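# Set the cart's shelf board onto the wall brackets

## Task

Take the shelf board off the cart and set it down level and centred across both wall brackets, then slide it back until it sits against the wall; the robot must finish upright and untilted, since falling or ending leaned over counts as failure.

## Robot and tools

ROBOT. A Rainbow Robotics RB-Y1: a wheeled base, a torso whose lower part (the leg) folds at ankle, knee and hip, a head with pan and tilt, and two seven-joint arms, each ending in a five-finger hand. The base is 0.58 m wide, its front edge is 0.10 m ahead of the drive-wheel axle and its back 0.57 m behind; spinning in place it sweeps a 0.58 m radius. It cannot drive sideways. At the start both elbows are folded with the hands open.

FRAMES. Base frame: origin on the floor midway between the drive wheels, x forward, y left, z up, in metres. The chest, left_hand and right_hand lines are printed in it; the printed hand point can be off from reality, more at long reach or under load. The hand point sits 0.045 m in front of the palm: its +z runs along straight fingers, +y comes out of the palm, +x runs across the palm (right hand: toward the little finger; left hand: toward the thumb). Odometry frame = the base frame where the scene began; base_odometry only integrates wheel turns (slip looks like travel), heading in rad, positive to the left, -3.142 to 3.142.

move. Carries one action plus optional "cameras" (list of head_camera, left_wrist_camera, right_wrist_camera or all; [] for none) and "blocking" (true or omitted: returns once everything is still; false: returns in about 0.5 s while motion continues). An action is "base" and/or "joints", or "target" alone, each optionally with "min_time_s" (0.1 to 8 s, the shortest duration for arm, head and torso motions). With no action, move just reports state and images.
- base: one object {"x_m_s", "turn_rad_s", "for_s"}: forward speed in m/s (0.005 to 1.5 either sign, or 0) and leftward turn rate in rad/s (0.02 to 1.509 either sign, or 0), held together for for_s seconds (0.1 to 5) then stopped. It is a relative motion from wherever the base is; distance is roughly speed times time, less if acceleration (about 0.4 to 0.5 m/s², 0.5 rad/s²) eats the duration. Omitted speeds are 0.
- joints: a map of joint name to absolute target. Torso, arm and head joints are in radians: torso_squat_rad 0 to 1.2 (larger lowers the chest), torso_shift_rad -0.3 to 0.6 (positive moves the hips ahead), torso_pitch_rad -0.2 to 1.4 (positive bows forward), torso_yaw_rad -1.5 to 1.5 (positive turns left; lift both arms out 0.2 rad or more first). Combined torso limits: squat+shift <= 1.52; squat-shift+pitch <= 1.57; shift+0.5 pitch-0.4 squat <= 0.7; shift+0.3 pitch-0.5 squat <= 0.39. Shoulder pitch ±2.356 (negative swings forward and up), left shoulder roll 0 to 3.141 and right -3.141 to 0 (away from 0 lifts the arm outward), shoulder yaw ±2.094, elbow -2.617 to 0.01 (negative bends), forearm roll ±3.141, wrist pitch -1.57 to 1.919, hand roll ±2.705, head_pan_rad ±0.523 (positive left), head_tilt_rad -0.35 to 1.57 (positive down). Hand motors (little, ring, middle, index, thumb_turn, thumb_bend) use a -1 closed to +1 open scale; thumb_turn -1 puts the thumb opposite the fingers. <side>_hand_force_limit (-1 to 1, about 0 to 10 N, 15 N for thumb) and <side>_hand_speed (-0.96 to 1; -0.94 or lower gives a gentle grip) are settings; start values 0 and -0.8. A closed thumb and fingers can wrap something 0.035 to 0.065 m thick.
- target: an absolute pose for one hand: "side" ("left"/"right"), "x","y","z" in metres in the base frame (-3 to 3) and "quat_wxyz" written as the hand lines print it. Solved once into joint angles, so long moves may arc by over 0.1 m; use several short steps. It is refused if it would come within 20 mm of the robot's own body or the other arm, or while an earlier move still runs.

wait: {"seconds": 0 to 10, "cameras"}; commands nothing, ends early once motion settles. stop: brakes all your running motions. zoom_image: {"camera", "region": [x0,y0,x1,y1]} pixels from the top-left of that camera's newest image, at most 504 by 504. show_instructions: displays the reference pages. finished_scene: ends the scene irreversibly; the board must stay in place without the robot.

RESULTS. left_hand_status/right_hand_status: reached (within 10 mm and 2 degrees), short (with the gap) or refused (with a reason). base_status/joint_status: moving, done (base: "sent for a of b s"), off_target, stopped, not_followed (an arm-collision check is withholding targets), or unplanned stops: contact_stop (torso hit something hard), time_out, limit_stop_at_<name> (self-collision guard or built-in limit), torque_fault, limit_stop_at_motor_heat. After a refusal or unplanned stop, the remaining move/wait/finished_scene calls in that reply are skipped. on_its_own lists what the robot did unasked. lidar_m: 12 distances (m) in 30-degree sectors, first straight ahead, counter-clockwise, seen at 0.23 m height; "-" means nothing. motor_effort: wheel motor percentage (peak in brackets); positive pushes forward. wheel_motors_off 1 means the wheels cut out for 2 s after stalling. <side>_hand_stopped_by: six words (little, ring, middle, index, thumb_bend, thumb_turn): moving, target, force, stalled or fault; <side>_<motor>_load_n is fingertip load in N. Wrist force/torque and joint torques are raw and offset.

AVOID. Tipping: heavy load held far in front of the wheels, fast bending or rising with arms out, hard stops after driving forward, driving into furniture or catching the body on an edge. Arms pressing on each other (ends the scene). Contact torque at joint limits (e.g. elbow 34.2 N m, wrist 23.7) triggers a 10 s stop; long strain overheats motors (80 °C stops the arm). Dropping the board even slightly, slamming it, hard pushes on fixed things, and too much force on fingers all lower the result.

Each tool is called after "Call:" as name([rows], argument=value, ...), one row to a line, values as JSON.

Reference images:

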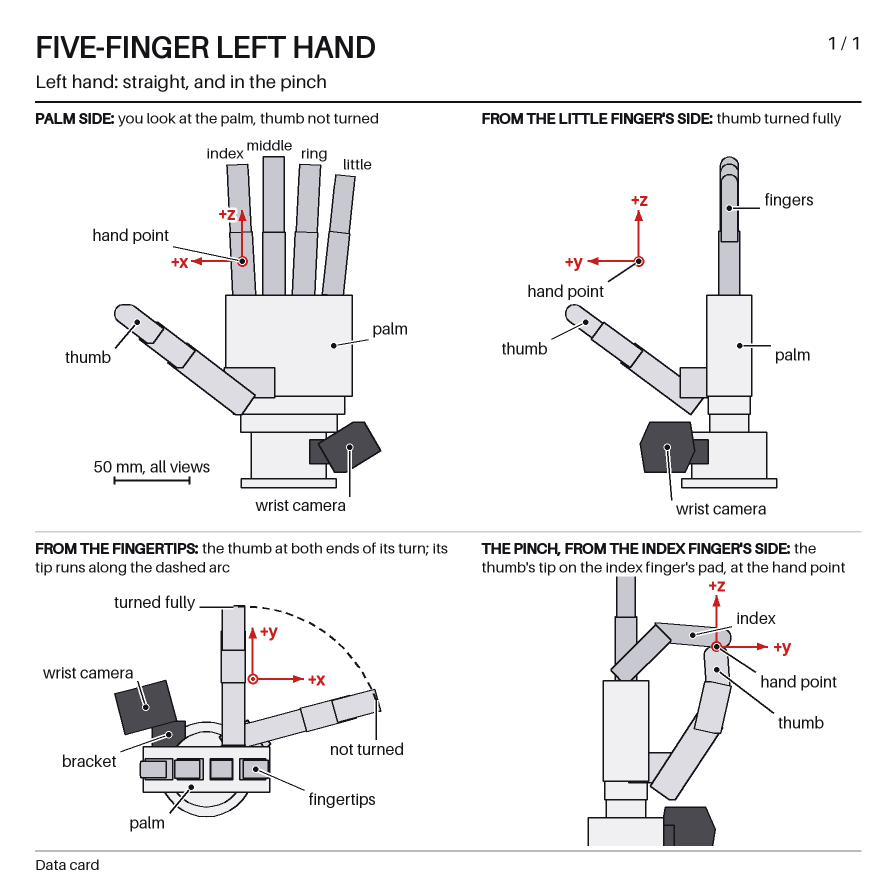

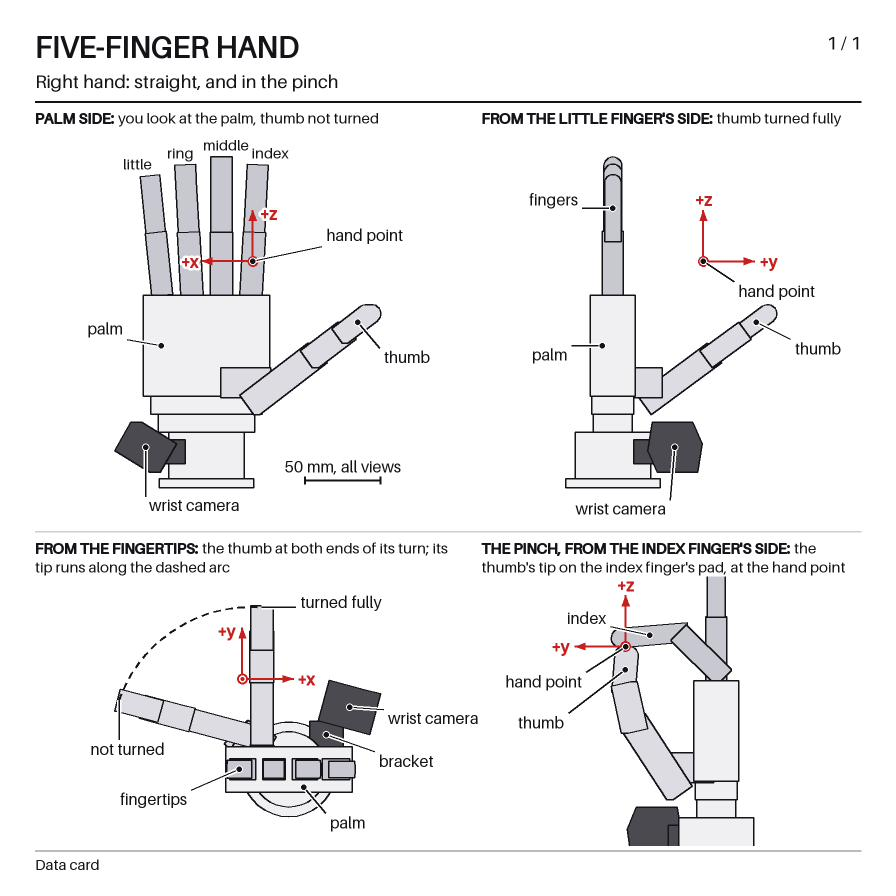

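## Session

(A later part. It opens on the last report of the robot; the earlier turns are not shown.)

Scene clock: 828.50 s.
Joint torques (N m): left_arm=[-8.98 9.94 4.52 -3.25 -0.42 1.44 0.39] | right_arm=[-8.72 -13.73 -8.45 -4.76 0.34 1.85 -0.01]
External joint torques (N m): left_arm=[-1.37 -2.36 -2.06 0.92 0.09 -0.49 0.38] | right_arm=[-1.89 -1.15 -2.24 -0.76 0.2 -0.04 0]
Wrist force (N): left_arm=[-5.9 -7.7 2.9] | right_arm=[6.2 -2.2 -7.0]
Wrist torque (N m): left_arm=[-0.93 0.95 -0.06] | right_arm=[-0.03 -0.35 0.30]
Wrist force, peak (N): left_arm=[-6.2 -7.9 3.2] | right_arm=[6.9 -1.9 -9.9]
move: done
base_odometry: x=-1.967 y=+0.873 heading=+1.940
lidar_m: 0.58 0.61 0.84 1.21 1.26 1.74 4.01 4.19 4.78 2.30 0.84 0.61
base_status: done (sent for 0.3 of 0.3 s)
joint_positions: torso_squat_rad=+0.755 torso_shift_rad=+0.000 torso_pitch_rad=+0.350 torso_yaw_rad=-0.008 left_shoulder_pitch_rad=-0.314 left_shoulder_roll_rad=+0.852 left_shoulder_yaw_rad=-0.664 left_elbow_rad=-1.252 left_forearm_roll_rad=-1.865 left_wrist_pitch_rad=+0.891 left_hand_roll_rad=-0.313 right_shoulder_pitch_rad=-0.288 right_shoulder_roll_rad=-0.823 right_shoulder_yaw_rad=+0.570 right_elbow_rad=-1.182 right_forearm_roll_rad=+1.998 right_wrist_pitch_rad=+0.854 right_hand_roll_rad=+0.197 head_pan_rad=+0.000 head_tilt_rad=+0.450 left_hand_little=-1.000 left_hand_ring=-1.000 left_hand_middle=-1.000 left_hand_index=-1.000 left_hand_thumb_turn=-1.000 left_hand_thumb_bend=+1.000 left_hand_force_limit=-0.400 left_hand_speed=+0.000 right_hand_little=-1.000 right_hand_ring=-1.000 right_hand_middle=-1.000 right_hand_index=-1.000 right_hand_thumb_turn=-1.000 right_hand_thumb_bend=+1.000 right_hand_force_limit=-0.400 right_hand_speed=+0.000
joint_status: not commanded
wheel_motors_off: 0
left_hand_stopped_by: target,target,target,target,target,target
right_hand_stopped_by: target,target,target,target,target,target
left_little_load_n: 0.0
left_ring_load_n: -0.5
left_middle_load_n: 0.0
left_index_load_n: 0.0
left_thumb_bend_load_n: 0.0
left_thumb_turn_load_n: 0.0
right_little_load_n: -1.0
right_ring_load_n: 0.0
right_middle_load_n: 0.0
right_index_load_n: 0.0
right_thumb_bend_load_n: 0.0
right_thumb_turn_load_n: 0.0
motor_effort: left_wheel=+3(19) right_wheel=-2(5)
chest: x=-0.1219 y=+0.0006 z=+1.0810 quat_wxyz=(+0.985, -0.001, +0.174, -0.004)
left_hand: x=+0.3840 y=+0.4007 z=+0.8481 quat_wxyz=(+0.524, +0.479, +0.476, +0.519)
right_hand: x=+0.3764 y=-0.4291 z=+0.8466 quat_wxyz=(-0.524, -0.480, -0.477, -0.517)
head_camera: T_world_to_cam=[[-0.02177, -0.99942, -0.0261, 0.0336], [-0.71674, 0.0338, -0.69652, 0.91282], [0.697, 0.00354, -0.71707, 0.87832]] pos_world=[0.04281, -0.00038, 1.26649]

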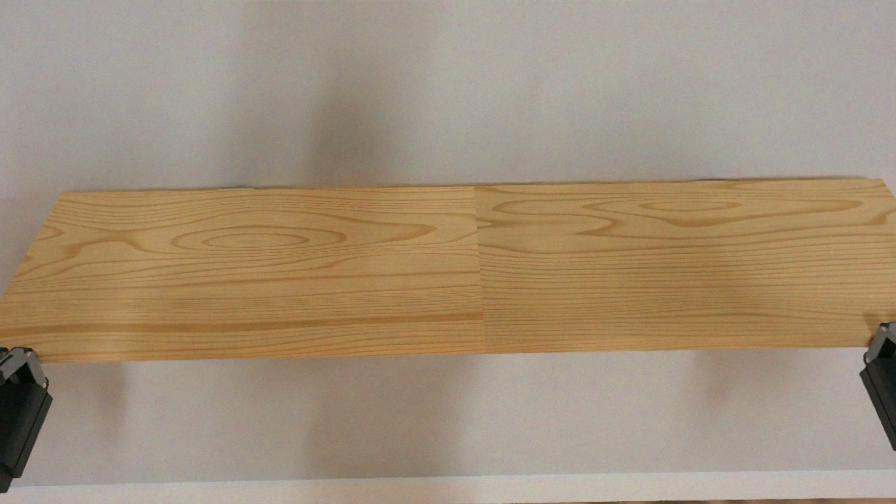

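Call:
move(base={"x_m_s": 0.01, "for_s": 0.3}, cameras=["head_camera"])

Call:
zoom_image(camera="head_camera", region=[180, 140, 500, 240])

Call:
zoom_image(camera="head_camera", region=[576, 130, 896, 230])

Scene clock: 832.50 s.
Joint torques (N m): left_arm=[-9.07 10.3 4.77 -3.56 -0.37 1.47 0.39] | right_arm=[-8.75 -13.63 -8.26 -4.73 0.34 1.78 -0.03]
External joint torques (N m): left_arm=[-1.46 -2.01 -1.81 0.61 0.14 -0.46 0.38] | right_arm=[-1.92 -1.05 -2.04 -0.73 0.2 -0.12 -0.02]
Wrist force (N): left_arm=[-5.8 -7.8 3.3] | right_arm=[5.8 -2.1 -7.3]
Wrist torque (N m): left_arm=[-0.97 0.93 -0.06] | right_arm=[-0.02 -0.29 0.27]
Wrist force, peak (N): left_arm=[-6.2 -7.9 3.2] | right_arm=[6.9 -1.7 -9.9]
move: done
base_odometry: x=-1.968 y=+0.876 heading=+1.940
lidar_m: 0.58 0.61 0.84 1.21 1.26 1.75 4.02 4.19 4.78 2.28 0.83 0.60
base_status: done (sent for 0.3 of 0.3 s)
joint_positions: torso_squat_rad=+0.755 torso_shift_rad=+0.000 torso_pitch_rad=+0.350 torso_yaw_rad=-0.008 left_shoulder_pitch_rad=-0.314 left_shoulder_roll_rad=+0.852 left_shoulder_yaw_rad=-0.664 left_elbow_rad=-1.252 left_forearm_roll_rad=-1.865 left_wrist_pitch_rad=+0.891 left_hand_roll_rad=-0.313 right_shoulder_pitch_rad=-0.288 right_shoulder_roll_rad=-0.823 right_shoulder_yaw_rad=+0.570 right_elbow_rad=-1.182 right_forearm_roll_rad=+1.998 right_wrist_pitch_rad=+0.854 right_hand_roll_rad=+0.197 head_pan_rad=+0.000 head_tilt_rad=+0.450 left_hand_little=-1.000 left_hand_ring=-1.000 left_hand_middle=-1.000 left_hand_index=-1.000 left_hand_thumb_turn=-1.000 left_hand_thumb_bend=+1.000 left_hand_force_limit=-0.400 left_hand_speed=+0.000 right_hand_little=-1.000 right_hand_ring=-1.000 right_hand_middle=-1.000 right_hand_index=-1.000 right_hand_thumb_turn=-1.000 right_hand_thumb_bend=+1.000 right_hand_force_limit=-0.400 right_hand_speed=+0.000
joint_status: not commanded
wheel_motors_off: 0
left_hand_stopped_by: target,target,target,target,target,target
right_hand_stopped_by: target,target,target,target,target,target
left_little_load_n: 0.0
left_ring_load_n: 0.0
left_middle_load_n: 0.0
left_index_load_n: 0.5
left_thumb_bend_load_n: 0.0
left_thumb_turn_load_n: 0.0
right_little_load_n: -1.0
right_ring_load_n: 0.0
right_middle_load_n: 0.0
right_index_load_n: -0.5
right_thumb_bend_load_n: 0.0
right_thumb_turn_load_n: 0.0
motor_effort: left_wheel=+1(18) right_wheel=-1(6)
chest: x=-0.1219 y=+0.0006 z=+1.0810 quat_wxyz=(+0.985, -0.001, +0.174, -0.004)
left_hand: x=+0.3840 y=+0.4007 z=+0.8481 quat_wxyz=(+0.524, +0.479, +0.476, +0.519)
right_hand: x=+0.3764 y=-0.4291 z=+0.8466 quat_wxyz=(-0.524, -0.480, -0.477, -0.517)
head_camera: T_world_to_cam=[[-0.02177, -0.99942, -0.0261, 0.0336], [-0.71674, 0.0338, -0.69652, 0.91282], [0.697, 0.00354, -0.71707, 0.87832]] pos_world=[0.04281, -0.00038, 1.26649]

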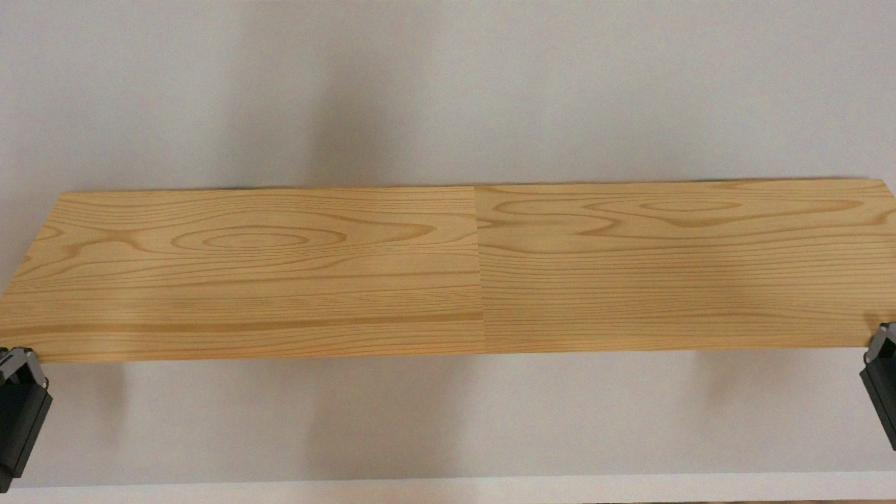

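Scaled by 1.575.

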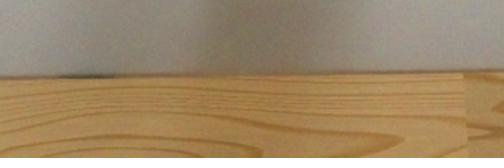

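Scaled by 1.575.

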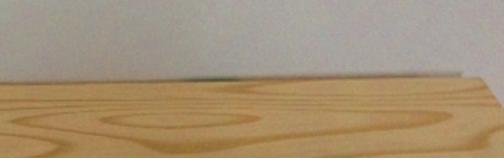

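Call:
move(base={"x_m_s": 0.01, "for_s": 0.3}, cameras=["head_camera"])

Call:
zoom_image(camera="head_camera", region=[640, 150, 800, 210])

Scene clock: 836.03 s.
Joint torques (N m): left_arm=[-9.01 10.37 4.91 -3.09 -0.39 1.44 0.31] | right_arm=[-8.79 -13.31 -8.12 -4.85 0.37 1.78 -0.06]
External joint torques (N m): left_arm=[-1.41 -1.93 -1.66 1.08 0.12 -0.49 0.3] | right_arm=[-1.97 -0.73 -1.91 -0.85 0.23 -0.11 -0.06]
Wrist force (N): left_arm=[-6.0 -7.8 3.1] | right_arm=[5.6 -2.2 -7.3]
Wrist torque (N m): left_arm=[-0.97 0.97 -0.06] | right_arm=[-0.02 -0.26 0.27]
Wrist force, peak (N): left_arm=[-5.9 -8.1 3.4] | right_arm=[6.9 -1.6 -10.0]
move: done
base_odometry: x=-1.969 y=+0.878 heading=+1.941
lidar_m: 0.58 0.60 0.84 1.21 1.26 1.74 4.02 4.20 4.77 2.27 0.82 0.60
base_status: done (sent for 0.3 of 0.3 s)
joint_positions: torso_squat_rad=+0.755 torso_shift_rad=+0.000 torso_pitch_rad=+0.350 torso_yaw_rad=-0.008 left_shoulder_pitch_rad=-0.314 left_shoulder_roll_rad=+0.852 left_shoulder_yaw_rad=-0.664 left_elbow_rad=-1.252 left_forearm_roll_rad=-1.865 left_wrist_pitch_rad=+0.891 left_hand_roll_rad=-0.313 right_shoulder_pitch_rad=-0.288 right_shoulder_roll_rad=-0.823 right_shoulder_yaw_rad=+0.570 right_elbow_rad=-1.182 right_forearm_roll_rad=+1.998 right_wrist_pitch_rad=+0.854 right_hand_roll_rad=+0.197 head_pan_rad=+0.000 head_tilt_rad=+0.450 left_hand_little=-1.000 left_hand_ring=-1.000 left_hand_middle=-1.000 left_hand_index=-1.000 left_hand_thumb_turn=-1.000 left_hand_thumb_bend=+1.000 left_hand_force_limit=-0.400 left_hand_speed=+0.000 right_hand_little=-1.000 right_hand_ring=-1.000 right_hand_middle=-1.000 right_hand_index=-1.000 right_hand_thumb_turn=-1.000 right_hand_thumb_bend=+1.000 right_hand_force_limit=-0.400 right_hand_speed=+0.000
joint_status: not commanded
wheel_motors_off: 0
left_hand_stopped_by: target,target,target,target,target,target
right_hand_stopped_by: target,target,target,target,target,target
left_little_load_n: 0.0
left_ring_load_n: 0.0
left_middle_load_n: 0.0
left_index_load_n: 0.0
left_thumb_bend_load_n: 0.0
left_thumb_turn_load_n: 0.0
right_little_load_n: -1.0
right_ring_load_n: 0.0
right_middle_load_n: 0.0
right_index_load_n: 0.0
right_thumb_bend_load_n: 0.0
right_thumb_turn_load_n: -0.5
motor_effort: left_wheel=+1(18) right_wheel=-2(6)
chest: x=-0.1219 y=+0.0006 z=+1.0810 quat_wxyz=(+0.985, -0.001, +0.174, -0.004)
left_hand: x=+0.3840 y=+0.4007 z=+0.8480 quat_wxyz=(+0.524, +0.479, +0.476, +0.519)
right_hand: x=+0.3764 y=-0.4291 z=+0.8466 quat_wxyz=(-0.524, -0.480, -0.477, -0.517)
head_camera: T_world_to_cam=[[-0.02177, -0.99942, -0.0261, 0.0336], [-0.71674, 0.0338, -0.69652, 0.91282], [0.697, 0.00354, -0.71707, 0.87832]] pos_world=[0.04281, -0.00038, 1.26649]

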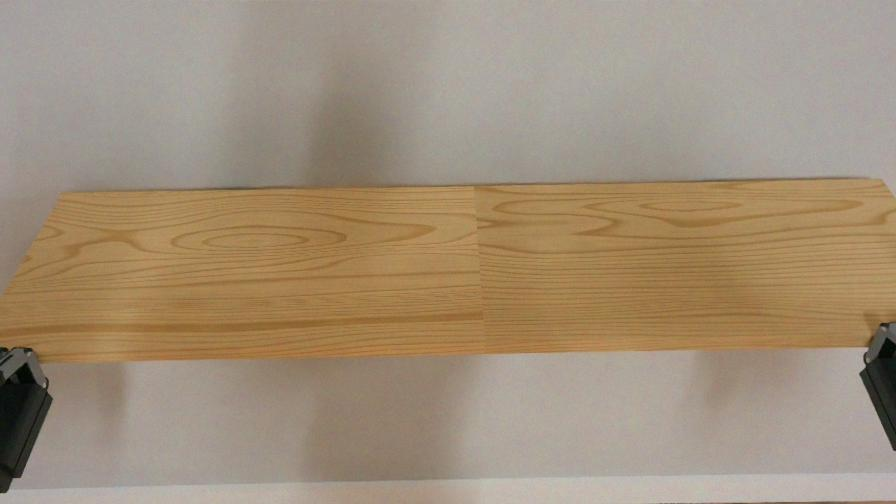

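Scaled by 3.150.

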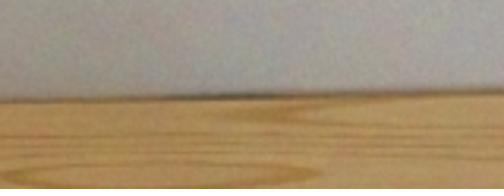

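Call:
move(base={"x_m_s": 0.01, "for_s": 0.3}, cameras=["head_camera"])

Call:
zoom_image(camera="head_camera", region=[640, 150, 800, 210])

Call:
zoom_image(camera="head_camera", region=[150, 150, 310, 210])

Scene clock: 840.93 s.
Joint torques (N m): left_arm=[-8.64 9.88 5.2 -3.45 -0.39 1.44 0.5] | right_arm=[-8.78 -13.65 -8.08 -4.89 0.36 1.84 -0.06]
External joint torques (N m): left_arm=[-1.03 -2.43 -1.38 0.72 0.12 -0.49 0.5] | right_arm=[-1.95 -1.07 -1.86 -0.88 0.23 -0.05 -0.05]
Wrist force (N): left_arm=[-5.7 -7.7 3.2] | right_arm=[5.7 -2.3 -7.1]
Wrist torque (N m): left_arm=[-0.97 0.94 -0.05] | right_arm=[-0.05 -0.27 0.28]
Wrist force, peak (N): left_arm=[-6.1 -7.9 3.0] | right_arm=[6.5 -2.5 -9.9]
move: done
base_odometry: x=-1.970 y=+0.881 heading=+1.941
lidar_m: 0.57 0.60 0.83 1.21 1.26 1.75 4.02 4.19 4.79 2.25 0.83 0.60
base_status: done (sent for 0.3 of 0.3 s)
joint_positions: torso_squat_rad=+0.755 torso_shift_rad=+0.000 torso_pitch_rad=+0.350 torso_yaw_rad=-0.008 left_shoulder_pitch_rad=-0.314 left_shoulder_roll_rad=+0.852 left_shoulder_yaw_rad=-0.664 left_elbow_rad=-1.252 left_forearm_roll_rad=-1.865 left_wrist_pitch_rad=+0.891 left_hand_roll_rad=-0.313 right_shoulder_pitch_rad=-0.288 right_shoulder_roll_rad=-0.823 right_shoulder_yaw_rad=+0.570 right_elbow_rad=-1.182 right_forearm_roll_rad=+1.998 right_wrist_pitch_rad=+0.854 right_hand_roll_rad=+0.197 head_pan_rad=+0.000 head_tilt_rad=+0.450 left_hand_little=-1.000 left_hand_ring=-1.000 left_hand_middle=-1.000 left_hand_index=-1.000 left_hand_thumb_turn=-1.000 left_hand_thumb_bend=+1.000 left_hand_force_limit=-0.400 left_hand_speed=+0.000 right_hand_little=-1.000 right_hand_ring=-1.000 right_hand_middle=-1.000 right_hand_index=-1.000 right_hand_thumb_turn=-1.000 right_hand_thumb_bend=+1.000 right_hand_force_limit=-0.400 right_hand_speed=+0.000
joint_status: not commanded
wheel_motors_off: 0
left_hand_stopped_by: target,target,target,target,target,target
right_hand_stopped_by: target,target,target,target,target,target
left_little_load_n: -0.5
left_ring_load_n: 0.0
left_middle_load_n: 0.0
left_index_load_n: 0.0
left_thumb_bend_load_n: 0.0
left_thumb_turn_load_n: 0.0
right_little_load_n: -1.0
right_ring_load_n: -0.5
right_middle_load_n: 0.0
right_index_load_n: 0.0
right_thumb_bend_load_n: 0.0
right_thumb_turn_load_n: -0.5
motor_effort: left_wheel=+1(17) right_wheel=-1(5)
chest: x=-0.1219 y=+0.0006 z=+1.0810 quat_wxyz=(+0.985, -0.001, +0.174, -0.004)
left_hand: x=+0.3840 y=+0.4007 z=+0.8480 quat_wxyz=(+0.524, +0.479, +0.476, +0.519)
right_hand: x=+0.3764 y=-0.4292 z=+0.8466 quat_wxyz=(-0.524, -0.480, -0.477, -0.517)
head_camera: T_world_to_cam=[[-0.02177, -0.99942, -0.0261, 0.0336], [-0.71674, 0.0338, -0.69652, 0.91282], [0.697, 0.00354, -0.71707, 0.87832]] pos_world=[0.04281, -0.00038, 1.26649]

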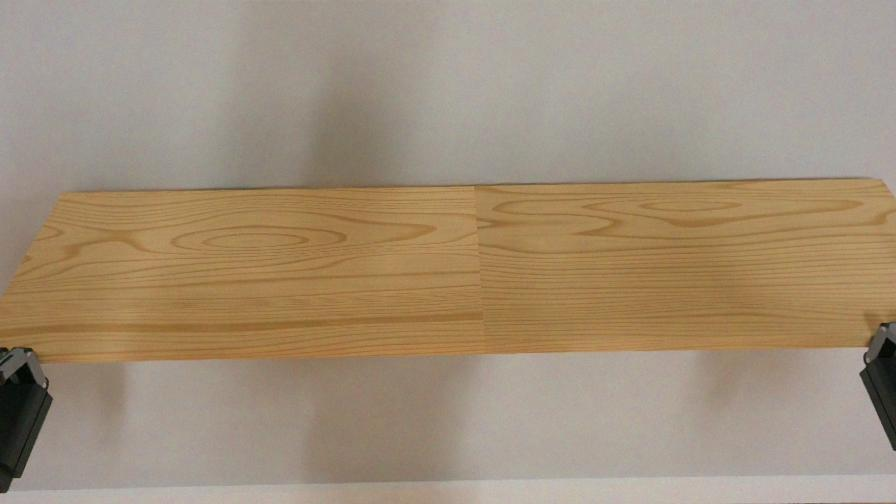

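Scaled by 3.150.

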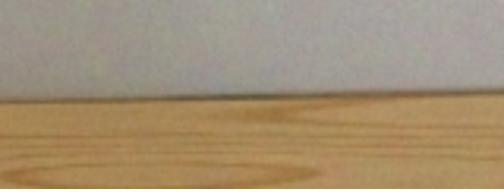

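Scaled by 3.150.

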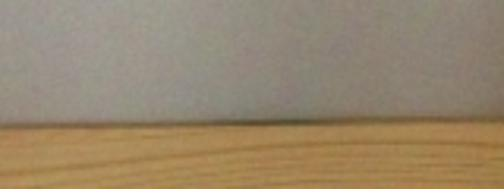

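Call:
move(base={"x_m_s": 0.01, "for_s": 0.3}, cameras=["head_camera"])

Call:
zoom_image(camera="head_camera", region=[640, 150, 800, 210])

Scene clock: 843.77 s.
Joint torques (N m): left_arm=[-9.07 10.26 5.22 -3.35 -0.38 1.46 0.5] | right_arm=[-8.9 -13.49 -8.08 -4.79 0.31 1.74 -0.1]
External joint torques (N m): left_arm=[-1.47 -2.04 -1.36 0.82 0.13 -0.47 0.49] | right_arm=[-2.07 -0.91 -1.86 -0.79 0.17 -0.15 -0.09]
Wrist force (N): left_arm=[-5.7 -7.6 2.8] | right_arm=[5.9 -2.0 -7.3]
Wrist torque (N m): left_arm=[-0.97 0.90 -0.07] | right_arm=[-0.02 -0.31 0.32]
Wrist force, peak (N): left_arm=[-6.1 -7.9 3.0] | right_arm=[6.8 -1.9 -9.9]
move: done
base_odometry: x=-1.971 y=+0.883 heading=+1.941
lidar_m: 0.57 0.59 0.82 1.21 1.26 1.75 4.03 4.20 4.79 2.24 0.82 0.60
base_status: done (sent for 0.3 of 0.3 s)
joint_positions: torso_squat_rad=+0.755 torso_shift_rad=+0.000 torso_pitch_rad=+0.350 torso_yaw_rad=-0.008 left_shoulder_pitch_rad=-0.314 left_shoulder_roll_rad=+0.852 left_shoulder_yaw_rad=-0.664 left_elbow_rad=-1.252 left_forearm_roll_rad=-1.865 left_wrist_pitch_rad=+0.891 left_hand_roll_rad=-0.313 right_shoulder_pitch_rad=-0.288 right_shoulder_roll_rad=-0.823 right_shoulder_yaw_rad=+0.570 right_elbow_rad=-1.182 right_forearm_roll_rad=+1.998 right_wrist_pitch_rad=+0.854 right_hand_roll_rad=+0.197 head_pan_rad=+0.000 head_tilt_rad=+0.450 left_hand_little=-1.000 left_hand_ring=-1.000 left_hand_middle=-1.000 left_hand_index=-1.000 left_hand_thumb_turn=-1.000 left_hand_thumb_bend=+1.000 left_hand_force_limit=-0.400 left_hand_speed=+0.000 right_hand_little=-1.000 right_hand_ring=-1.000 right_hand_middle=-1.000 right_hand_index=-1.000 right_hand_thumb_turn=-1.000 right_hand_thumb_bend=+1.000 right_hand_force_limit=-0.400 right_hand_speed=+0.000
joint_status: not commanded
wheel_motors_off: 0
left_hand_stopped_by: target,target,target,target,target,target
right_hand_stopped_by: target,target,target,target,target,target
left_little_load_n: 0.0
left_ring_load_n: 0.0
left_middle_load_n: 0.0
left_index_load_n: 0.0
left_thumb_bend_load_n: 0.0
left_thumb_turn_load_n: 0.0
right_little_load_n: -1.0
right_ring_load_n: 0.0
right_middle_load_n: 0.0
right_index_load_n: 0.0
right_thumb_bend_load_n: 0.0
right_thumb_turn_load_n: 0.0
motor_effort: left_wheel=+1(17) right_wheel=-2(6)
chest: x=-0.1219 y=+0.0006 z=+1.0810 quat_wxyz=(+0.985, -0.001, +0.174, -0.004)
left_hand: x=+0.3840 y=+0.4007 z=+0.8480 quat_wxyz=(+0.524, +0.479, +0.476, +0.519)
right_hand: x=+0.3764 y=-0.4292 z=+0.8466 quat_wxyz=(-0.524, -0.480, -0.477, -0.517)
head_camera: T_world_to_cam=[[-0.02177, -0.99942, -0.0261, 0.0336], [-0.71674, 0.0338, -0.69652, 0.91282], [0.697, 0.00354, -0.71707, 0.87832]] pos_world=[0.04281, -0.00038, 1.26649]

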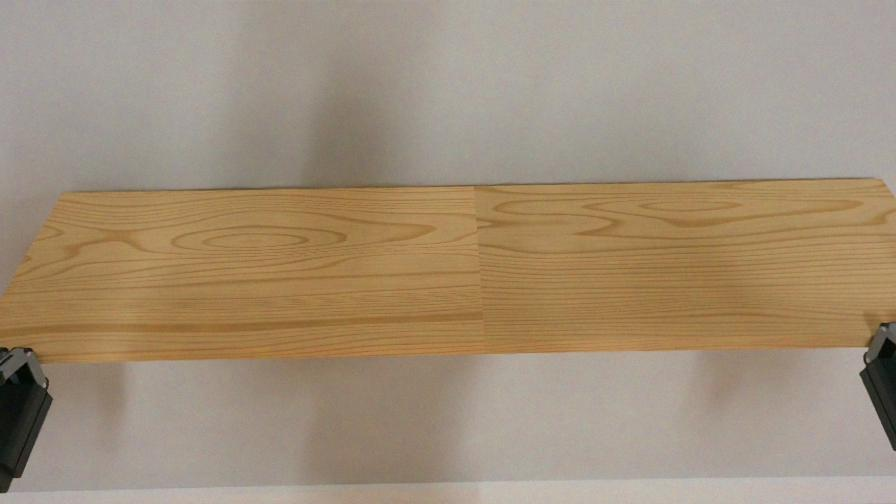

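Scaled by 3.150.

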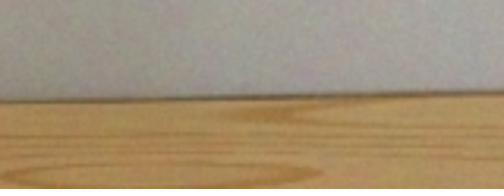

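Call:
move(base={"x_m_s": 0.01, "for_s": 0.3}, cameras=["head_camera"])

Call:
zoom_image(camera="head_camera", region=[640, 150, 800, 210])

Scene clock: 846.43 s.
Joint torques (N m): left_arm=[-8.57 9.82 5.16 -3.37 -0.6 1.45 0.4] | right_arm=[-8.81 -13.64 -8.12 -4.65 0.26 1.87 -0.02]
External joint torques (N m): left_arm=[-0.97 -2.48 -1.42 0.81 -0.09 -0.48 0.39] | right_arm=[-1.99 -1.06 -1.9 -0.64 0.13 -0.03 -0.02]
Wrist force (N): left_arm=[-5.9 -7.4 2.7] | right_arm=[5.9 -2.0 -7.1]
Wrist torque (N m): left_arm=[-0.91 0.94 -0.09] | right_arm=[-0.01 -0.31 0.31]
Wrist force, peak (N): left_arm=[-6.3 -7.6 2.5] | right_arm=[6.7 -1.6 -10.0]
move: done
base_odometry: x=-1.972 y=+0.886 heading=+1.941
lidar_m: 0.57 0.60 0.83 1.21 1.26 1.75 4.03 4.20 4.78 2.23 0.83 0.59
base_status: done (sent for 0.3 of 0.3 s)
joint_positions: torso_squat_rad=+0.755 torso_shift_rad=+0.000 torso_pitch_rad=+0.350 torso_yaw_rad=-0.008 left_shoulder_pitch_rad=-0.314 left_shoulder_roll_rad=+0.852 left_shoulder_yaw_rad=-0.664 left_elbow_rad=-1.252 left_forearm_roll_rad=-1.865 left_wrist_pitch_rad=+0.891 left_hand_roll_rad=-0.313 right_shoulder_pitch_rad=-0.288 right_shoulder_roll_rad=-0.823 right_shoulder_yaw_rad=+0.570 right_elbow_rad=-1.182 right_forearm_roll_rad=+1.998 right_wrist_pitch_rad=+0.854 right_hand_roll_rad=+0.197 head_pan_rad=+0.000 head_tilt_rad=+0.450 left_hand_little=-1.000 left_hand_ring=-1.000 left_hand_middle=-1.000 left_hand_index=-1.000 left_hand_thumb_turn=-1.000 left_hand_thumb_bend=+1.000 left_hand_force_limit=-0.400 left_hand_speed=+0.000 right_hand_little=-1.000 right_hand_ring=-1.000 right_hand_middle=-1.000 right_hand_index=-1.000 right_hand_thumb_turn=-1.000 right_hand_thumb_bend=+1.000 right_hand_force_limit=-0.400 right_hand_speed=+0.000
joint_status: not commanded
wheel_motors_off: 0
left_hand_stopped_by: target,target,target,target,target,target
right_hand_stopped_by: target,target,target,target,target,target
left_little_load_n: 0.0
left_ring_load_n: -0.5
left_middle_load_n: 0.0
left_index_load_n: 0.0
left_thumb_bend_load_n: 0.0
left_thumb_turn_load_n: -0.5
right_little_load_n: -1.5
right_ring_load_n: 0.0
right_middle_load_n: 0.0
right_index_load_n: 0.0
right_thumb_bend_load_n: 0.0
right_thumb_turn_load_n: 0.0
motor_effort: left_wheel=+1(16) right_wheel=-1(6)
chest: x=-0.1219 y=+0.0006 z=+1.0810 quat_wxyz=(+0.985, -0.001, +0.174, -0.004)
left_hand: x=+0.3840 y=+0.4007 z=+0.8480 quat_wxyz=(+0.524, +0.479, +0.476, +0.519)
right_hand: x=+0.3763 y=-0.4292 z=+0.8466 quat_wxyz=(-0.524, -0.480, -0.477, -0.517)
head_camera: T_world_to_cam=[[-0.02177, -0.99942, -0.0261, 0.0336], [-0.71674, 0.0338, -0.69652, 0.91282], [0.697, 0.00354, -0.71707, 0.87832]] pos_world=[0.04281, -0.00038, 1.26649]

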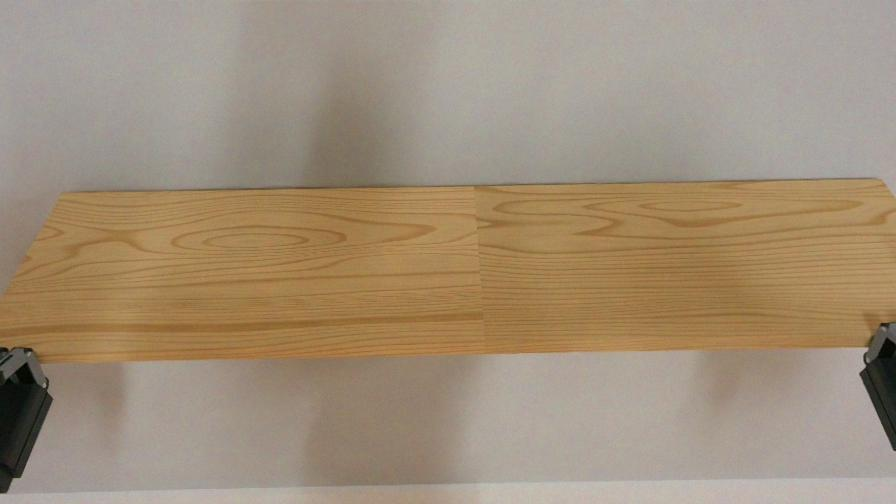

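Scaled by 3.150.

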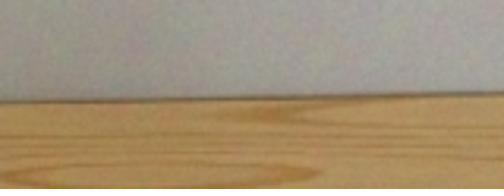

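Call:
move(base={"x_m_s": 0.01, "for_s": 0.3})

Call:
move(base={"x_m_s": 0.01, "for_s": 0.2})

Scene clock: 853.53 s.
Joint torques (N m): left_arm=[-9.15 10.53 4.96 -3.56 -0.33 1.55 0.4] | right_arm=[-9.03 -13.48 -8.23 -4.75 0.39 1.75 -0.09]
External joint torques (N m): left_arm=[-1.55 -1.77 -1.61 0.62 0.18 -0.38 0.39] | right_arm=[-2.2 -0.9 -2.02 -0.74 0.25 -0.14 -0.09]
Wrist force (N): left_arm=[-6.1 -7.5 2.9] | right_arm=[5.5 -1.8 -7.3]
Wrist torque (N m): left_arm=[-0.96 0.97 -0.08] | right_arm=[0.03 -0.24 0.26]
Wrist force, peak (N): left_arm=[-6.1 -7.8 2.8] | right_arm=[6.6 -2.5 -9.9]
move: done
base_odometry: x=-1.973 y=+0.889 heading=+1.942
lidar_m: 0.57 0.58 0.81 1.21 1.26 1.75 4.03 4.20 4.79 2.22 0.81 0.60
base_status: done (sent for 0.3 of 0.3 s)
joint_positions: torso_squat_rad=+0.755 torso_shift_rad=+0.000 torso_pitch_rad=+0.350 torso_yaw_rad=-0.008 left_shoulder_pitch_rad=-0.314 left_shoulder_roll_rad=+0.852 left_shoulder_yaw_rad=-0.664 left_elbow_rad=-1.252 left_forearm_roll_rad=-1.865 left_wrist_pitch_rad=+0.891 left_hand_roll_rad=-0.313 right_shoulder_pitch_rad=-0.288 right_shoulder_roll_rad=-0.823 right_shoulder_yaw_rad=+0.570 right_elbow_rad=-1.182 right_forearm_roll_rad=+1.998 right_wrist_pitch_rad=+0.854 right_hand_roll_rad=+0.197 head_pan_rad=+0.000 head_tilt_rad=+0.450 left_hand_little=-1.000 left_hand_ring=-1.000 left_hand_middle=-1.000 left_hand_index=-1.000 left_hand_thumb_turn=-1.000 left_hand_thumb_bend=+1.000 left_hand_force_limit=-0.400 left_hand_speed=+0.000 right_hand_little=-1.000 right_hand_ring=-1.000 right_hand_middle=-1.000 right_hand_index=-1.000 right_hand_thumb_turn=-1.000 right_hand_thumb_bend=+1.000 right_hand_force_limit=-0.400 right_hand_speed=+0.000
joint_status: not commanded
wheel_motors_off: 0
left_hand_stopped_by: target,target,target,target,target,target
right_hand_stopped_by: target,target,target,target,target,target
left_little_load_n: 0.0
left_ring_load_n: 0.0
left_middle_load_n: -0.5
left_index_load_n: -0.5
left_thumb_bend_load_n: 0.0
left_thumb_turn_load_n: 0.0
right_little_load_n: -1.0
right_ring_load_n: 0.0
right_middle_load_n: 0.0
right_index_load_n: 0.0
right_thumb_bend_load_n: 0.0
right_thumb_turn_load_n: 0.0
motor_effort: left_wheel=+1(17) right_wheel=-1(6)
chest: x=-0.1219 y=+0.0006 z=+1.0810 quat_wxyz=(+0.985, -0.001, +0.174, -0.004)
left_hand: x=+0.3840 y=+0.4007 z=+0.8480 quat_wxyz=(+0.524, +0.479, +0.476, +0.519)
right_hand: x=+0.3763 y=-0.4292 z=+0.8466 quat_wxyz=(-0.524, -0.480, -0.477, -0.517)
pictures: none

Scene clock: 854.07 s.
Joint torques (N m): left_arm=[-8.36 10.13 5.48 -3.5 -0.26 1.34 0.4] | right_arm=[-9.14 -13.89 -8.01 -4.74 0.38 1.77 -0.06]
External joint torques (N m): left_arm=[-0.76 -2.18 -1.09 0.67 0.25 -0.59 0.39] | right_arm=[-2.31 -1.31 -1.79 -0.73 0.24 -0.13 -0.05]
Wrist force (N): left_arm=[-6.2 -6.8 1.8] | right_arm=[6.0 -1.8 -8.4]
Wrist torque (N m): left_arm=[-0.89 0.93 -0.12] | right_arm=[0.03 -0.25 0.33]
Wrist force, peak (N): left_arm=[-6.1 -7.5 2.7] | right_arm=[6.5 -2.7 -9.7]
move: done
base_odometry: x=-1.974 y=+0.890 heading=+1.942
lidar_m: 0.56 0.58 0.82 1.21 1.26 1.75 4.03 4.21 4.78 2.20 0.81 0.59
base_status: done (sent for 0.2 of 0.2 s)
joint_positions: torso_squat_rad=+0.755 torso_shift_rad=+0.000 torso_pitch_rad=+0.350 torso_yaw_rad=-0.008 left_shoulder_pitch_rad=-0.314 left_shoulder_roll_rad=+0.852 left_shoulder_yaw_rad=-0.664 left_elbow_rad=-1.252 left_forearm_roll_rad=-1.865 left_wrist_pitch_rad=+0.891 left_hand_roll_rad=-0.313 right_shoulder_pitch_rad=-0.288 right_shoulder_roll_rad=-0.823 right_shoulder_yaw_rad=+0.570 right_elbow_rad=-1.182 right_forearm_roll_rad=+1.998 right_wrist_pitch_rad=+0.854 right_hand_roll_rad=+0.197 head_pan_rad=+0.000 head_tilt_rad=+0.450 left_hand_little=-1.000 left_hand_ring=-1.000 left_hand_middle=-1.000 left_hand_index=-1.000 left_hand_thumb_turn=-1.000 left_hand_thumb_bend=+1.000 left_hand_force_limit=-0.400 left_hand_speed=+0.000 right_hand_little=-1.000 right_hand_ring=-1.000 right_hand_middle=-1.000 right_hand_index=-1.000 right_hand_thumb_turn=-1.000 right_hand_thumb_bend=+1.000 right_hand_force_limit=-0.400 right_hand_speed=+0.000
joint_status: not commanded
wheel_motors_off: 0
left_hand_stopped_by: target,target,target,target,target,target
right_hand_stopped_by: target,target,target,target,target,target
left_little_load_n: -0.5
left_ring_load_n: 0.0
left_middle_load_n: -0.5
left_index_load_n: 0.0
left_thumb_bend_load_n: 0.0
left_thumb_turn_load_n: 0.0
right_little_load_n: -1.5
right_ring_load_n: 0.0
right_middle_load_n: 0.0
right_index_load_n: 0.0
right_thumb_bend_load_n: 0.0
right_thumb_turn_load_n: 0.0
motor_effort: left_wheel=+1(17) right_wheel=+0(7)
chest: x=-0.1220 y=+0.0006 z=+1.0810 quat_wxyz=(+0.985, -0.001, +0.174, -0.004)
left_hand: x=+0.3839 y=+0.4007 z=+0.8480 quat_wxyz=(+0.524, +0.479, +0.476, +0.519)
right_hand: x=+0.3763 y=-0.4292 z=+0.8466 quat_wxyz=(-0.524, -0.480, -0.477, -0.517)
pictures: none

Call:
move(base={"x_m_s": 0.01, "for_s": 0.2})

Call:
move(base={"x_m_s": 0.01, "for_s": 0.2}, cameras=["head_camera"])

Scene clock: 857.43 s.
Joint torques (N m): left_arm=[-8.86 10.25 4.91 -3.24 -0.42 1.36 0.37] | right_arm=[-9.04 -13.74 -8.11 -4.76 0.27 1.74 0.05]
External joint torques (N m): left_arm=[-1.26 -2.05 -1.67 0.93 0.09 -0.57 0.36] | right_arm=[-2.21 -1.16 -1.89 -0.75 0.14 -0.15 0.05]
Wrist force (N): left_arm=[-6.4 -6.8 1.7] | right_arm=[5.9 -1.7 -8.3]
Wrist torque (N m): left_arm=[-0.88 0.93 -0.12] | right_arm=[0.04 -0.24 0.32]
Wrist force, peak (N): left_arm=[-6.5 -7.8 -0.8] | right_arm=[6.5 -2.9 -9.8]
move: done
base_odometry: x=-1.974 y=+0.892 heading=+1.942
lidar_m: 0.56 0.59 0.82 1.21 1.26 1.75 4.03 4.21 4.78 2.20 0.80 0.59
base_status: done (sent for 0.2 of 0.2 s)
joint_positions: torso_squat_rad=+0.755 torso_shift_rad=+0.000 torso_pitch_rad=+0.350 torso_yaw_rad=-0.008 left_shoulder_pitch_rad=-0.314 left_shoulder_roll_rad=+0.852 left_shoulder_yaw_rad=-0.664 left_elbow_rad=-1.252 left_forearm_roll_rad=-1.865 left_wrist_pitch_rad=+0.891 left_hand_roll_rad=-0.313 right_shoulder_pitch_rad=-0.288 right_shoulder_roll_rad=-0.823 right_shoulder_yaw_rad=+0.570 right_elbow_rad=-1.182 right_forearm_roll_rad=+1.998 right_wrist_pitch_rad=+0.854 right_hand_roll_rad=+0.197 head_pan_rad=+0.000 head_tilt_rad=+0.450 left_hand_little=-1.000 left_hand_ring=-1.000 left_hand_middle=-1.000 left_hand_index=-1.000 left_hand_thumb_turn=-1.000 left_hand_thumb_bend=+1.000 left_hand_force_limit=-0.400 left_hand_speed=+0.000 right_hand_little=-1.000 right_hand_ring=-1.000 right_hand_middle=-1.000 right_hand_index=-1.000 right_hand_thumb_turn=-1.000 right_hand_thumb_bend=+1.000 right_hand_force_limit=-0.400 right_hand_speed=+0.000
joint_status: not commanded
wheel_motors_off: 0
left_hand_stopped_by: target,target,target,target,target,target
right_hand_stopped_by: target,target,target,target,target,target
left_little_load_n: 0.0
left_ring_load_n: 0.0
left_middle_load_n: 0.0
left_index_load_n: 0.0
left_thumb_bend_load_n: 0.0
left_thumb_turn_load_n: 0.0
right_little_load_n: -1.5
right_ring_load_n: 0.0
right_middle_load_n: 0.0
right_index_load_n: 0.0
right_thumb_bend_load_n: 0.0
right_thumb_turn_load_n: 0.0
motor_effort: left_wheel=+1(17) right_wheel=+0(8)
chest: x=-0.1220 y=+0.0006 z=+1.0810 quat_wxyz=(+0.985, -0.001, +0.174, -0.004)
left_hand: x=+0.3839 y=+0.4007 z=+0.8481 quat_wxyz=(+0.524, +0.479, +0.476, +0.519)
right_hand: x=+0.3763 y=-0.4292 z=+0.8466 quat_wxyz=(-0.524, -0.480, -0.477, -0.517)
pictures: none

Scene clock: 857.97 s.
Joint torques (N m): left_arm=[-8.8 10.3 5.28 -3.39 -0.48 1.44 0.51] | right_arm=[-9.2 -13.7 -7.95 -4.67 0.44 1.83 -0.01]
External joint torques (N m): left_arm=[-1.19 -2 -1.29 0.78 0.03 -0.49 0.5] | right_arm=[-2.38 -1.12 -1.74 -0.66 0.3 -0.07 0]
Wrist force (N): left_arm=[-6.3 -6.8 1.7] | right_arm=[5.9 -1.6 -8.3]
Wrist torque (N m): left_arm=[-0.88 0.92 -0.10] | right_arm=[0.05 -0.24 0.32]
Wrist force, peak (N): left_arm=[-6.6 -7.6 -0.9] | right_arm=[6.5 -3.1 -9.8]
move: done
base_odometry: x=-1.975 y=+0.894 heading=+1.942
lidar_m: 0.56 0.59 0.80 1.21 1.26 1.75 4.03 4.21 4.77 2.19 0.80 0.58
base_status: done (sent for 0.2 of 0.2 s)
joint_positions: torso_squat_rad=+0.755 torso_shift_rad=+0.000 torso_pitch_rad=+0.350 torso_yaw_rad=-0.008 left_shoulder_pitch_rad=-0.314 left_shoulder_roll_rad=+0.852 left_shoulder_yaw_rad=-0.664 left_elbow_rad=-1.252 left_forearm_roll_rad=-1.865 left_wrist_pitch_rad=+0.891 left_hand_roll_rad=-0.313 right_shoulder_pitch_rad=-0.288 right_shoulder_roll_rad=-0.823 right_shoulder_yaw_rad=+0.570 right_elbow_rad=-1.182 right_forearm_roll_rad=+1.998 right_wrist_pitch_rad=+0.854 right_hand_roll_rad=+0.197 head_pan_rad=+0.000 head_tilt_rad=+0.450 left_hand_little=-1.000 left_hand_ring=-1.000 left_hand_middle=-1.000 left_hand_index=-1.000 left_hand_thumb_turn=-1.000 left_hand_thumb_bend=+1.000 left_hand_force_limit=-0.400 left_hand_speed=+0.000 right_hand_little=-1.000 right_hand_ring=-1.000 right_hand_middle=-1.000 right_hand_index=-1.000 right_hand_thumb_turn=-1.000 right_hand_thumb_bend=+1.000 right_hand_force_limit=-0.400 right_hand_speed=+0.000
joint_status: not commanded
wheel_motors_off: 0
left_hand_stopped_by: target,target,target,target,target,target
right_hand_stopped_by: target,target,target,target,target,target
left_little_load_n: -0.5
left_ring_load_n: -0.5
left_middle_load_n: -0.5
left_index_load_n: 0.0
left_thumb_bend_load_n: 0.0
left_thumb_turn_load_n: 0.0
right_little_load_n: -1.5
right_ring_load_n: 0.0
right_middle_load_n: 0.0
right_index_load_n: 0.0
right_thumb_bend_load_n: 0.0
right_thumb_turn_load_n: 0.0
motor_effort: left_wheel=+1(17) right_wheel=-1(8)
chest: x=-0.1220 y=+0.0006 z=+1.0810 quat_wxyz=(+0.985, -0.001, +0.174, -0.004)
left_hand: x=+0.3839 y=+0.4007 z=+0.8481 quat_wxyz=(+0.524, +0.479, +0.476, +0.519)
right_hand: x=+0.3763 y=-0.4292 z=+0.8466 quat_wxyz=(-0.524, -0.480, -0.477, -0.517)
head_camera: T_world_to_cam=[[-0.02177, -0.99942, -0.0261, 0.03361], [-0.71665, 0.0338, -0.69662, 0.91295], [0.6971, 0.00354, -0.71697, 0.87819]] pos_world=[0.04281, -0.00038, 1.26649]

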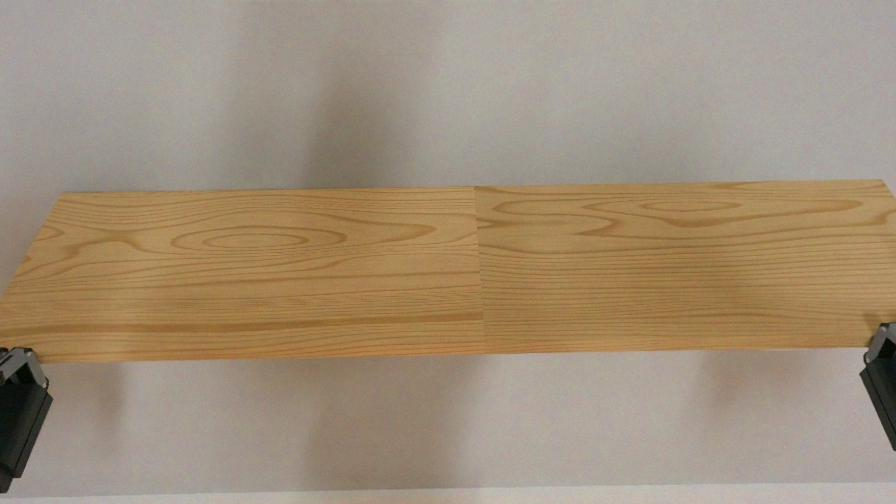

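Call:
move(base={"x_m_s": 0.01, "for_s": 0.2})

Call:
move(base={"x_m_s": 0.01, "for_s": 0.2}, cameras=["head_camera"])

Call:
zoom_image(camera="head_camera", region=[640, 150, 800, 210])

Scene clock: 861.10 s.
Joint torques (N m): left_arm=[-8.74 10.09 5.28 -3.31 -0.47 1.41 0.54] | right_arm=[-12.13 -14.02 -9.11 -4.1 -0.45 0.75 -0.07]
External joint torques (N m): left_arm=[-1.13 -2.21 -1.3 0.87 0.04 -0.52 0.53] | right_arm=[-5.32 -1.44 -2.9 -0.09 -0.59 -1.14 -0.06]
Wrist force (N): left_arm=[-6.0 -7.1 2.0] | right_arm=[9.9 1.9 -23.1]
Wrist torque (N m): left_arm=[-0.89 0.95 -0.09] | right_arm=[0.67 0.39 0.61]
Wrist force, peak (N): left_arm=[-6.0 -8.0 2.7] | right_arm=[10.4 4.5 -30.8]
move: done
base_odometry: x=-1.976 y=+0.895 heading=+1.942
lidar_m: 0.56 0.58 0.81 1.21 1.26 1.75 4.04 4.21 4.78 2.19 0.80 0.58
base_status: done (sent for 0.2 of 0.2 s)
joint_positions: torso_squat_rad=+0.755 torso_shift_rad=+0.000 torso_pitch_rad=+0.350 torso_yaw_rad=-0.008 left_shoulder_pitch_rad=-0.314 left_shoulder_roll_rad=+0.852 left_shoulder_yaw_rad=-0.664 left_elbow_rad=-1.252 left_forearm_roll_rad=-1.865 left_wrist_pitch_rad=+0.891 left_hand_roll_rad=-0.313 right_shoulder_pitch_rad=-0.287 right_shoulder_roll_rad=-0.823 right_shoulder_yaw_rad=+0.570 right_elbow_rad=-1.182 right_forearm_roll_rad=+1.998 right_wrist_pitch_rad=+0.854 right_hand_roll_rad=+0.197 head_pan_rad=+0.000 head_tilt_rad=+0.450 left_hand_little=-1.000 left_hand_ring=-1.000 left_hand_middle=-1.000 left_hand_index=-1.000 left_hand_thumb_turn=-1.000 left_hand_thumb_bend=+1.000 left_hand_force_limit=-0.400 left_hand_speed=+0.000 right_hand_little=-1.000 right_hand_ring=-1.000 right_hand_middle=-1.000 right_hand_index=-1.000 right_hand_thumb_turn=-1.000 right_hand_thumb_bend=+1.000 right_hand_force_limit=-0.400 right_hand_speed=+0.000
joint_status: not commanded
wheel_motors_off: 0
left_hand_stopped_by: target,target,target,target,target,target
right_hand_stopped_by: target,target,target,target,target,target
left_little_load_n: -0.5
left_ring_load_n: 0.0
left_middle_load_n: 0.0
left_index_load_n: 0.0
left_thumb_bend_load_n: 0.0
left_thumb_turn_load_n: 0.0
right_little_load_n: -4.0
right_ring_load_n: -1.5
right_middle_load_n: -0.5
right_index_load_n: -0.5
right_thumb_bend_load_n: 0.0
right_thumb_turn_load_n: 0.0
motor_effort: left_wheel=+3(16) right_wheel=+2(10)
chest: x=-0.1221 y=+0.0006 z=+1.0810 quat_wxyz=(+0.985, -0.001, +0.174, -0.004)
left_hand: x=+0.3839 y=+0.4006 z=+0.8481 quat_wxyz=(+0.524, +0.479, +0.476, +0.519)
right_hand: x=+0.3759 y=-0.4292 z=+0.8464 quat_wxyz=(-0.524, -0.480, -0.477, -0.517)
pictures: none

Scene clock: 861.80 s.
Joint torques (N m): left_arm=[-8.86 9.78 5.1 -3.76 -0.53 1.44 0.56] | right_arm=[-17.33 -15.07 -11.46 -3 -1.64 -0.93 0.03]
External joint torques (N m): left_arm=[-1.24 -2.52 -1.48 0.42 -0.02 -0.49 0.56] | right_arm=[-10.54 -2.5 -5.25 1.01 -1.78 -2.82 0.03]
Wrist force (N): left_arm=[-5.7 -7.4 2.3] | right_arm=[14.3 7.7 -40.4]
Wrist torque (N m): left_arm=[-0.93 0.92 -0.07] | right_arm=[1.40 0.82 0.99]
Wrist force, peak (N): left_arm=[-5.8 -7.8 3.0] | right_arm=[15.3 9.5 -51.5]
move: done
base_odometry: x=-1.976 y=+0.897 heading=+1.942
lidar_m: 0.55 0.58 0.80 1.21 1.26 1.74 4.04 4.21 4.78 2.17 0.79 0.58
base_status: done (sent for 0.2 of 0.2 s)
joint_positions: torso_squat_rad=+0.755 torso_shift_rad=+0.000 torso_pitch_rad=+0.349 torso_yaw_rad=-0.008 left_shoulder_pitch_rad=-0.314 left_shoulder_roll_rad=+0.852 left_shoulder_yaw_rad=-0.664 left_elbow_rad=-1.252 left_forearm_roll_rad=-1.865 left_wrist_pitch_rad=+0.891 left_hand_roll_rad=-0.313 right_shoulder_pitch_rad=-0.286 right_shoulder_roll_rad=-0.822 right_shoulder_yaw_rad=+0.571 right_elbow_rad=-1.183 right_forearm_roll_rad=+1.999 right_wrist_pitch_rad=+0.854 right_hand_roll_rad=+0.197 head_pan_rad=+0.000 head_tilt_rad=+0.450 left_hand_little=-1.000 left_hand_ring=-1.000 left_hand_middle=-1.000 left_hand_index=-1.000 left_hand_thumb_turn=-1.000 left_hand_thumb_bend=+1.000 left_hand_force_limit=-0.400 left_hand_speed=+0.000 right_hand_little=-1.000 right_hand_ring=-1.000 right_hand_middle=-1.000 right_hand_index=-1.000 right_hand_thumb_turn=-1.000 right_hand_thumb_bend=+1.000 right_hand_force_limit=-0.400 right_hand_speed=+0.000
joint_status: not commanded
wheel_motors_off: 0
left_hand_stopped_by: target,target,target,target,target,target
right_hand_stopped_by: target,target,target,target,target,target
left_little_load_n: -0.5
left_ring_load_n: 0.0
left_middle_load_n: 0.0
left_index_load_n: 0.0
left_thumb_bend_load_n: 0.0
left_thumb_turn_load_n: 0.0
right_little_load_n: -5.0
right_ring_load_n: -3.0
right_middle_load_n: -1.5
right_index_load_n: -2.0
right_thumb_bend_load_n: 0.0
right_thumb_turn_load_n: 0.0
motor_effort: left_wheel=+7(16) right_wheel=+8(15)
chest: x=-0.1223 y=+0.0006 z=+1.0810 quat_wxyz=(+0.985, -0.001, +0.174, -0.004)
left_hand: x=+0.3838 y=+0.4006 z=+0.8483 quat_wxyz=(+0.524, +0.479, +0.476, +0.519)
right_hand: x=+0.3751 y=-0.4291 z=+0.8461 quat_wxyz=(-0.524, -0.480, -0.477, -0.517)
head_camera: T_world_to_cam=[[-0.02203, -0.99942, -0.02596, 0.03344], [-0.71624, 0.0339, -0.69703, 0.91316], [0.6975, 0.00324, -0.71657, 0.8781]] pos_world=[0.0423, -0.00038, 1.26659]

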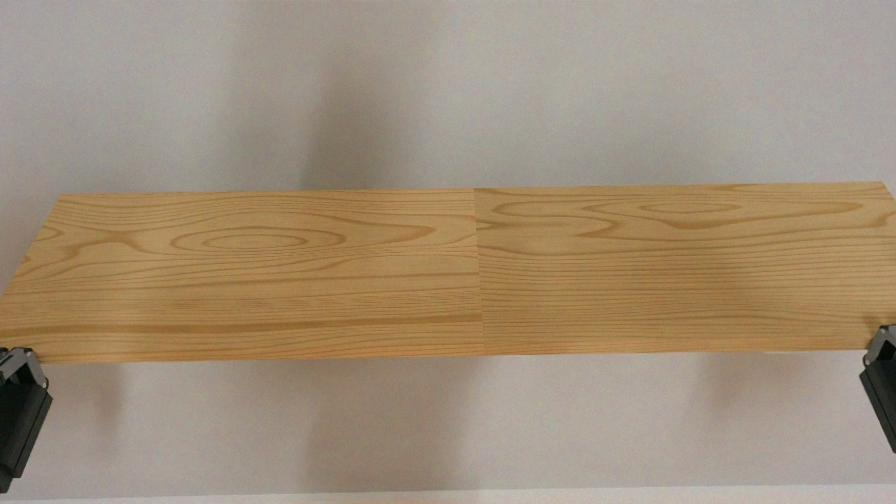

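Scaled by 3.150.

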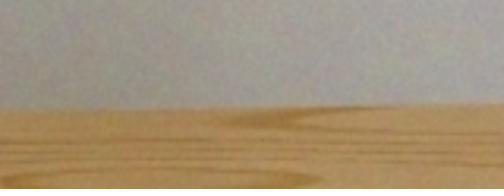

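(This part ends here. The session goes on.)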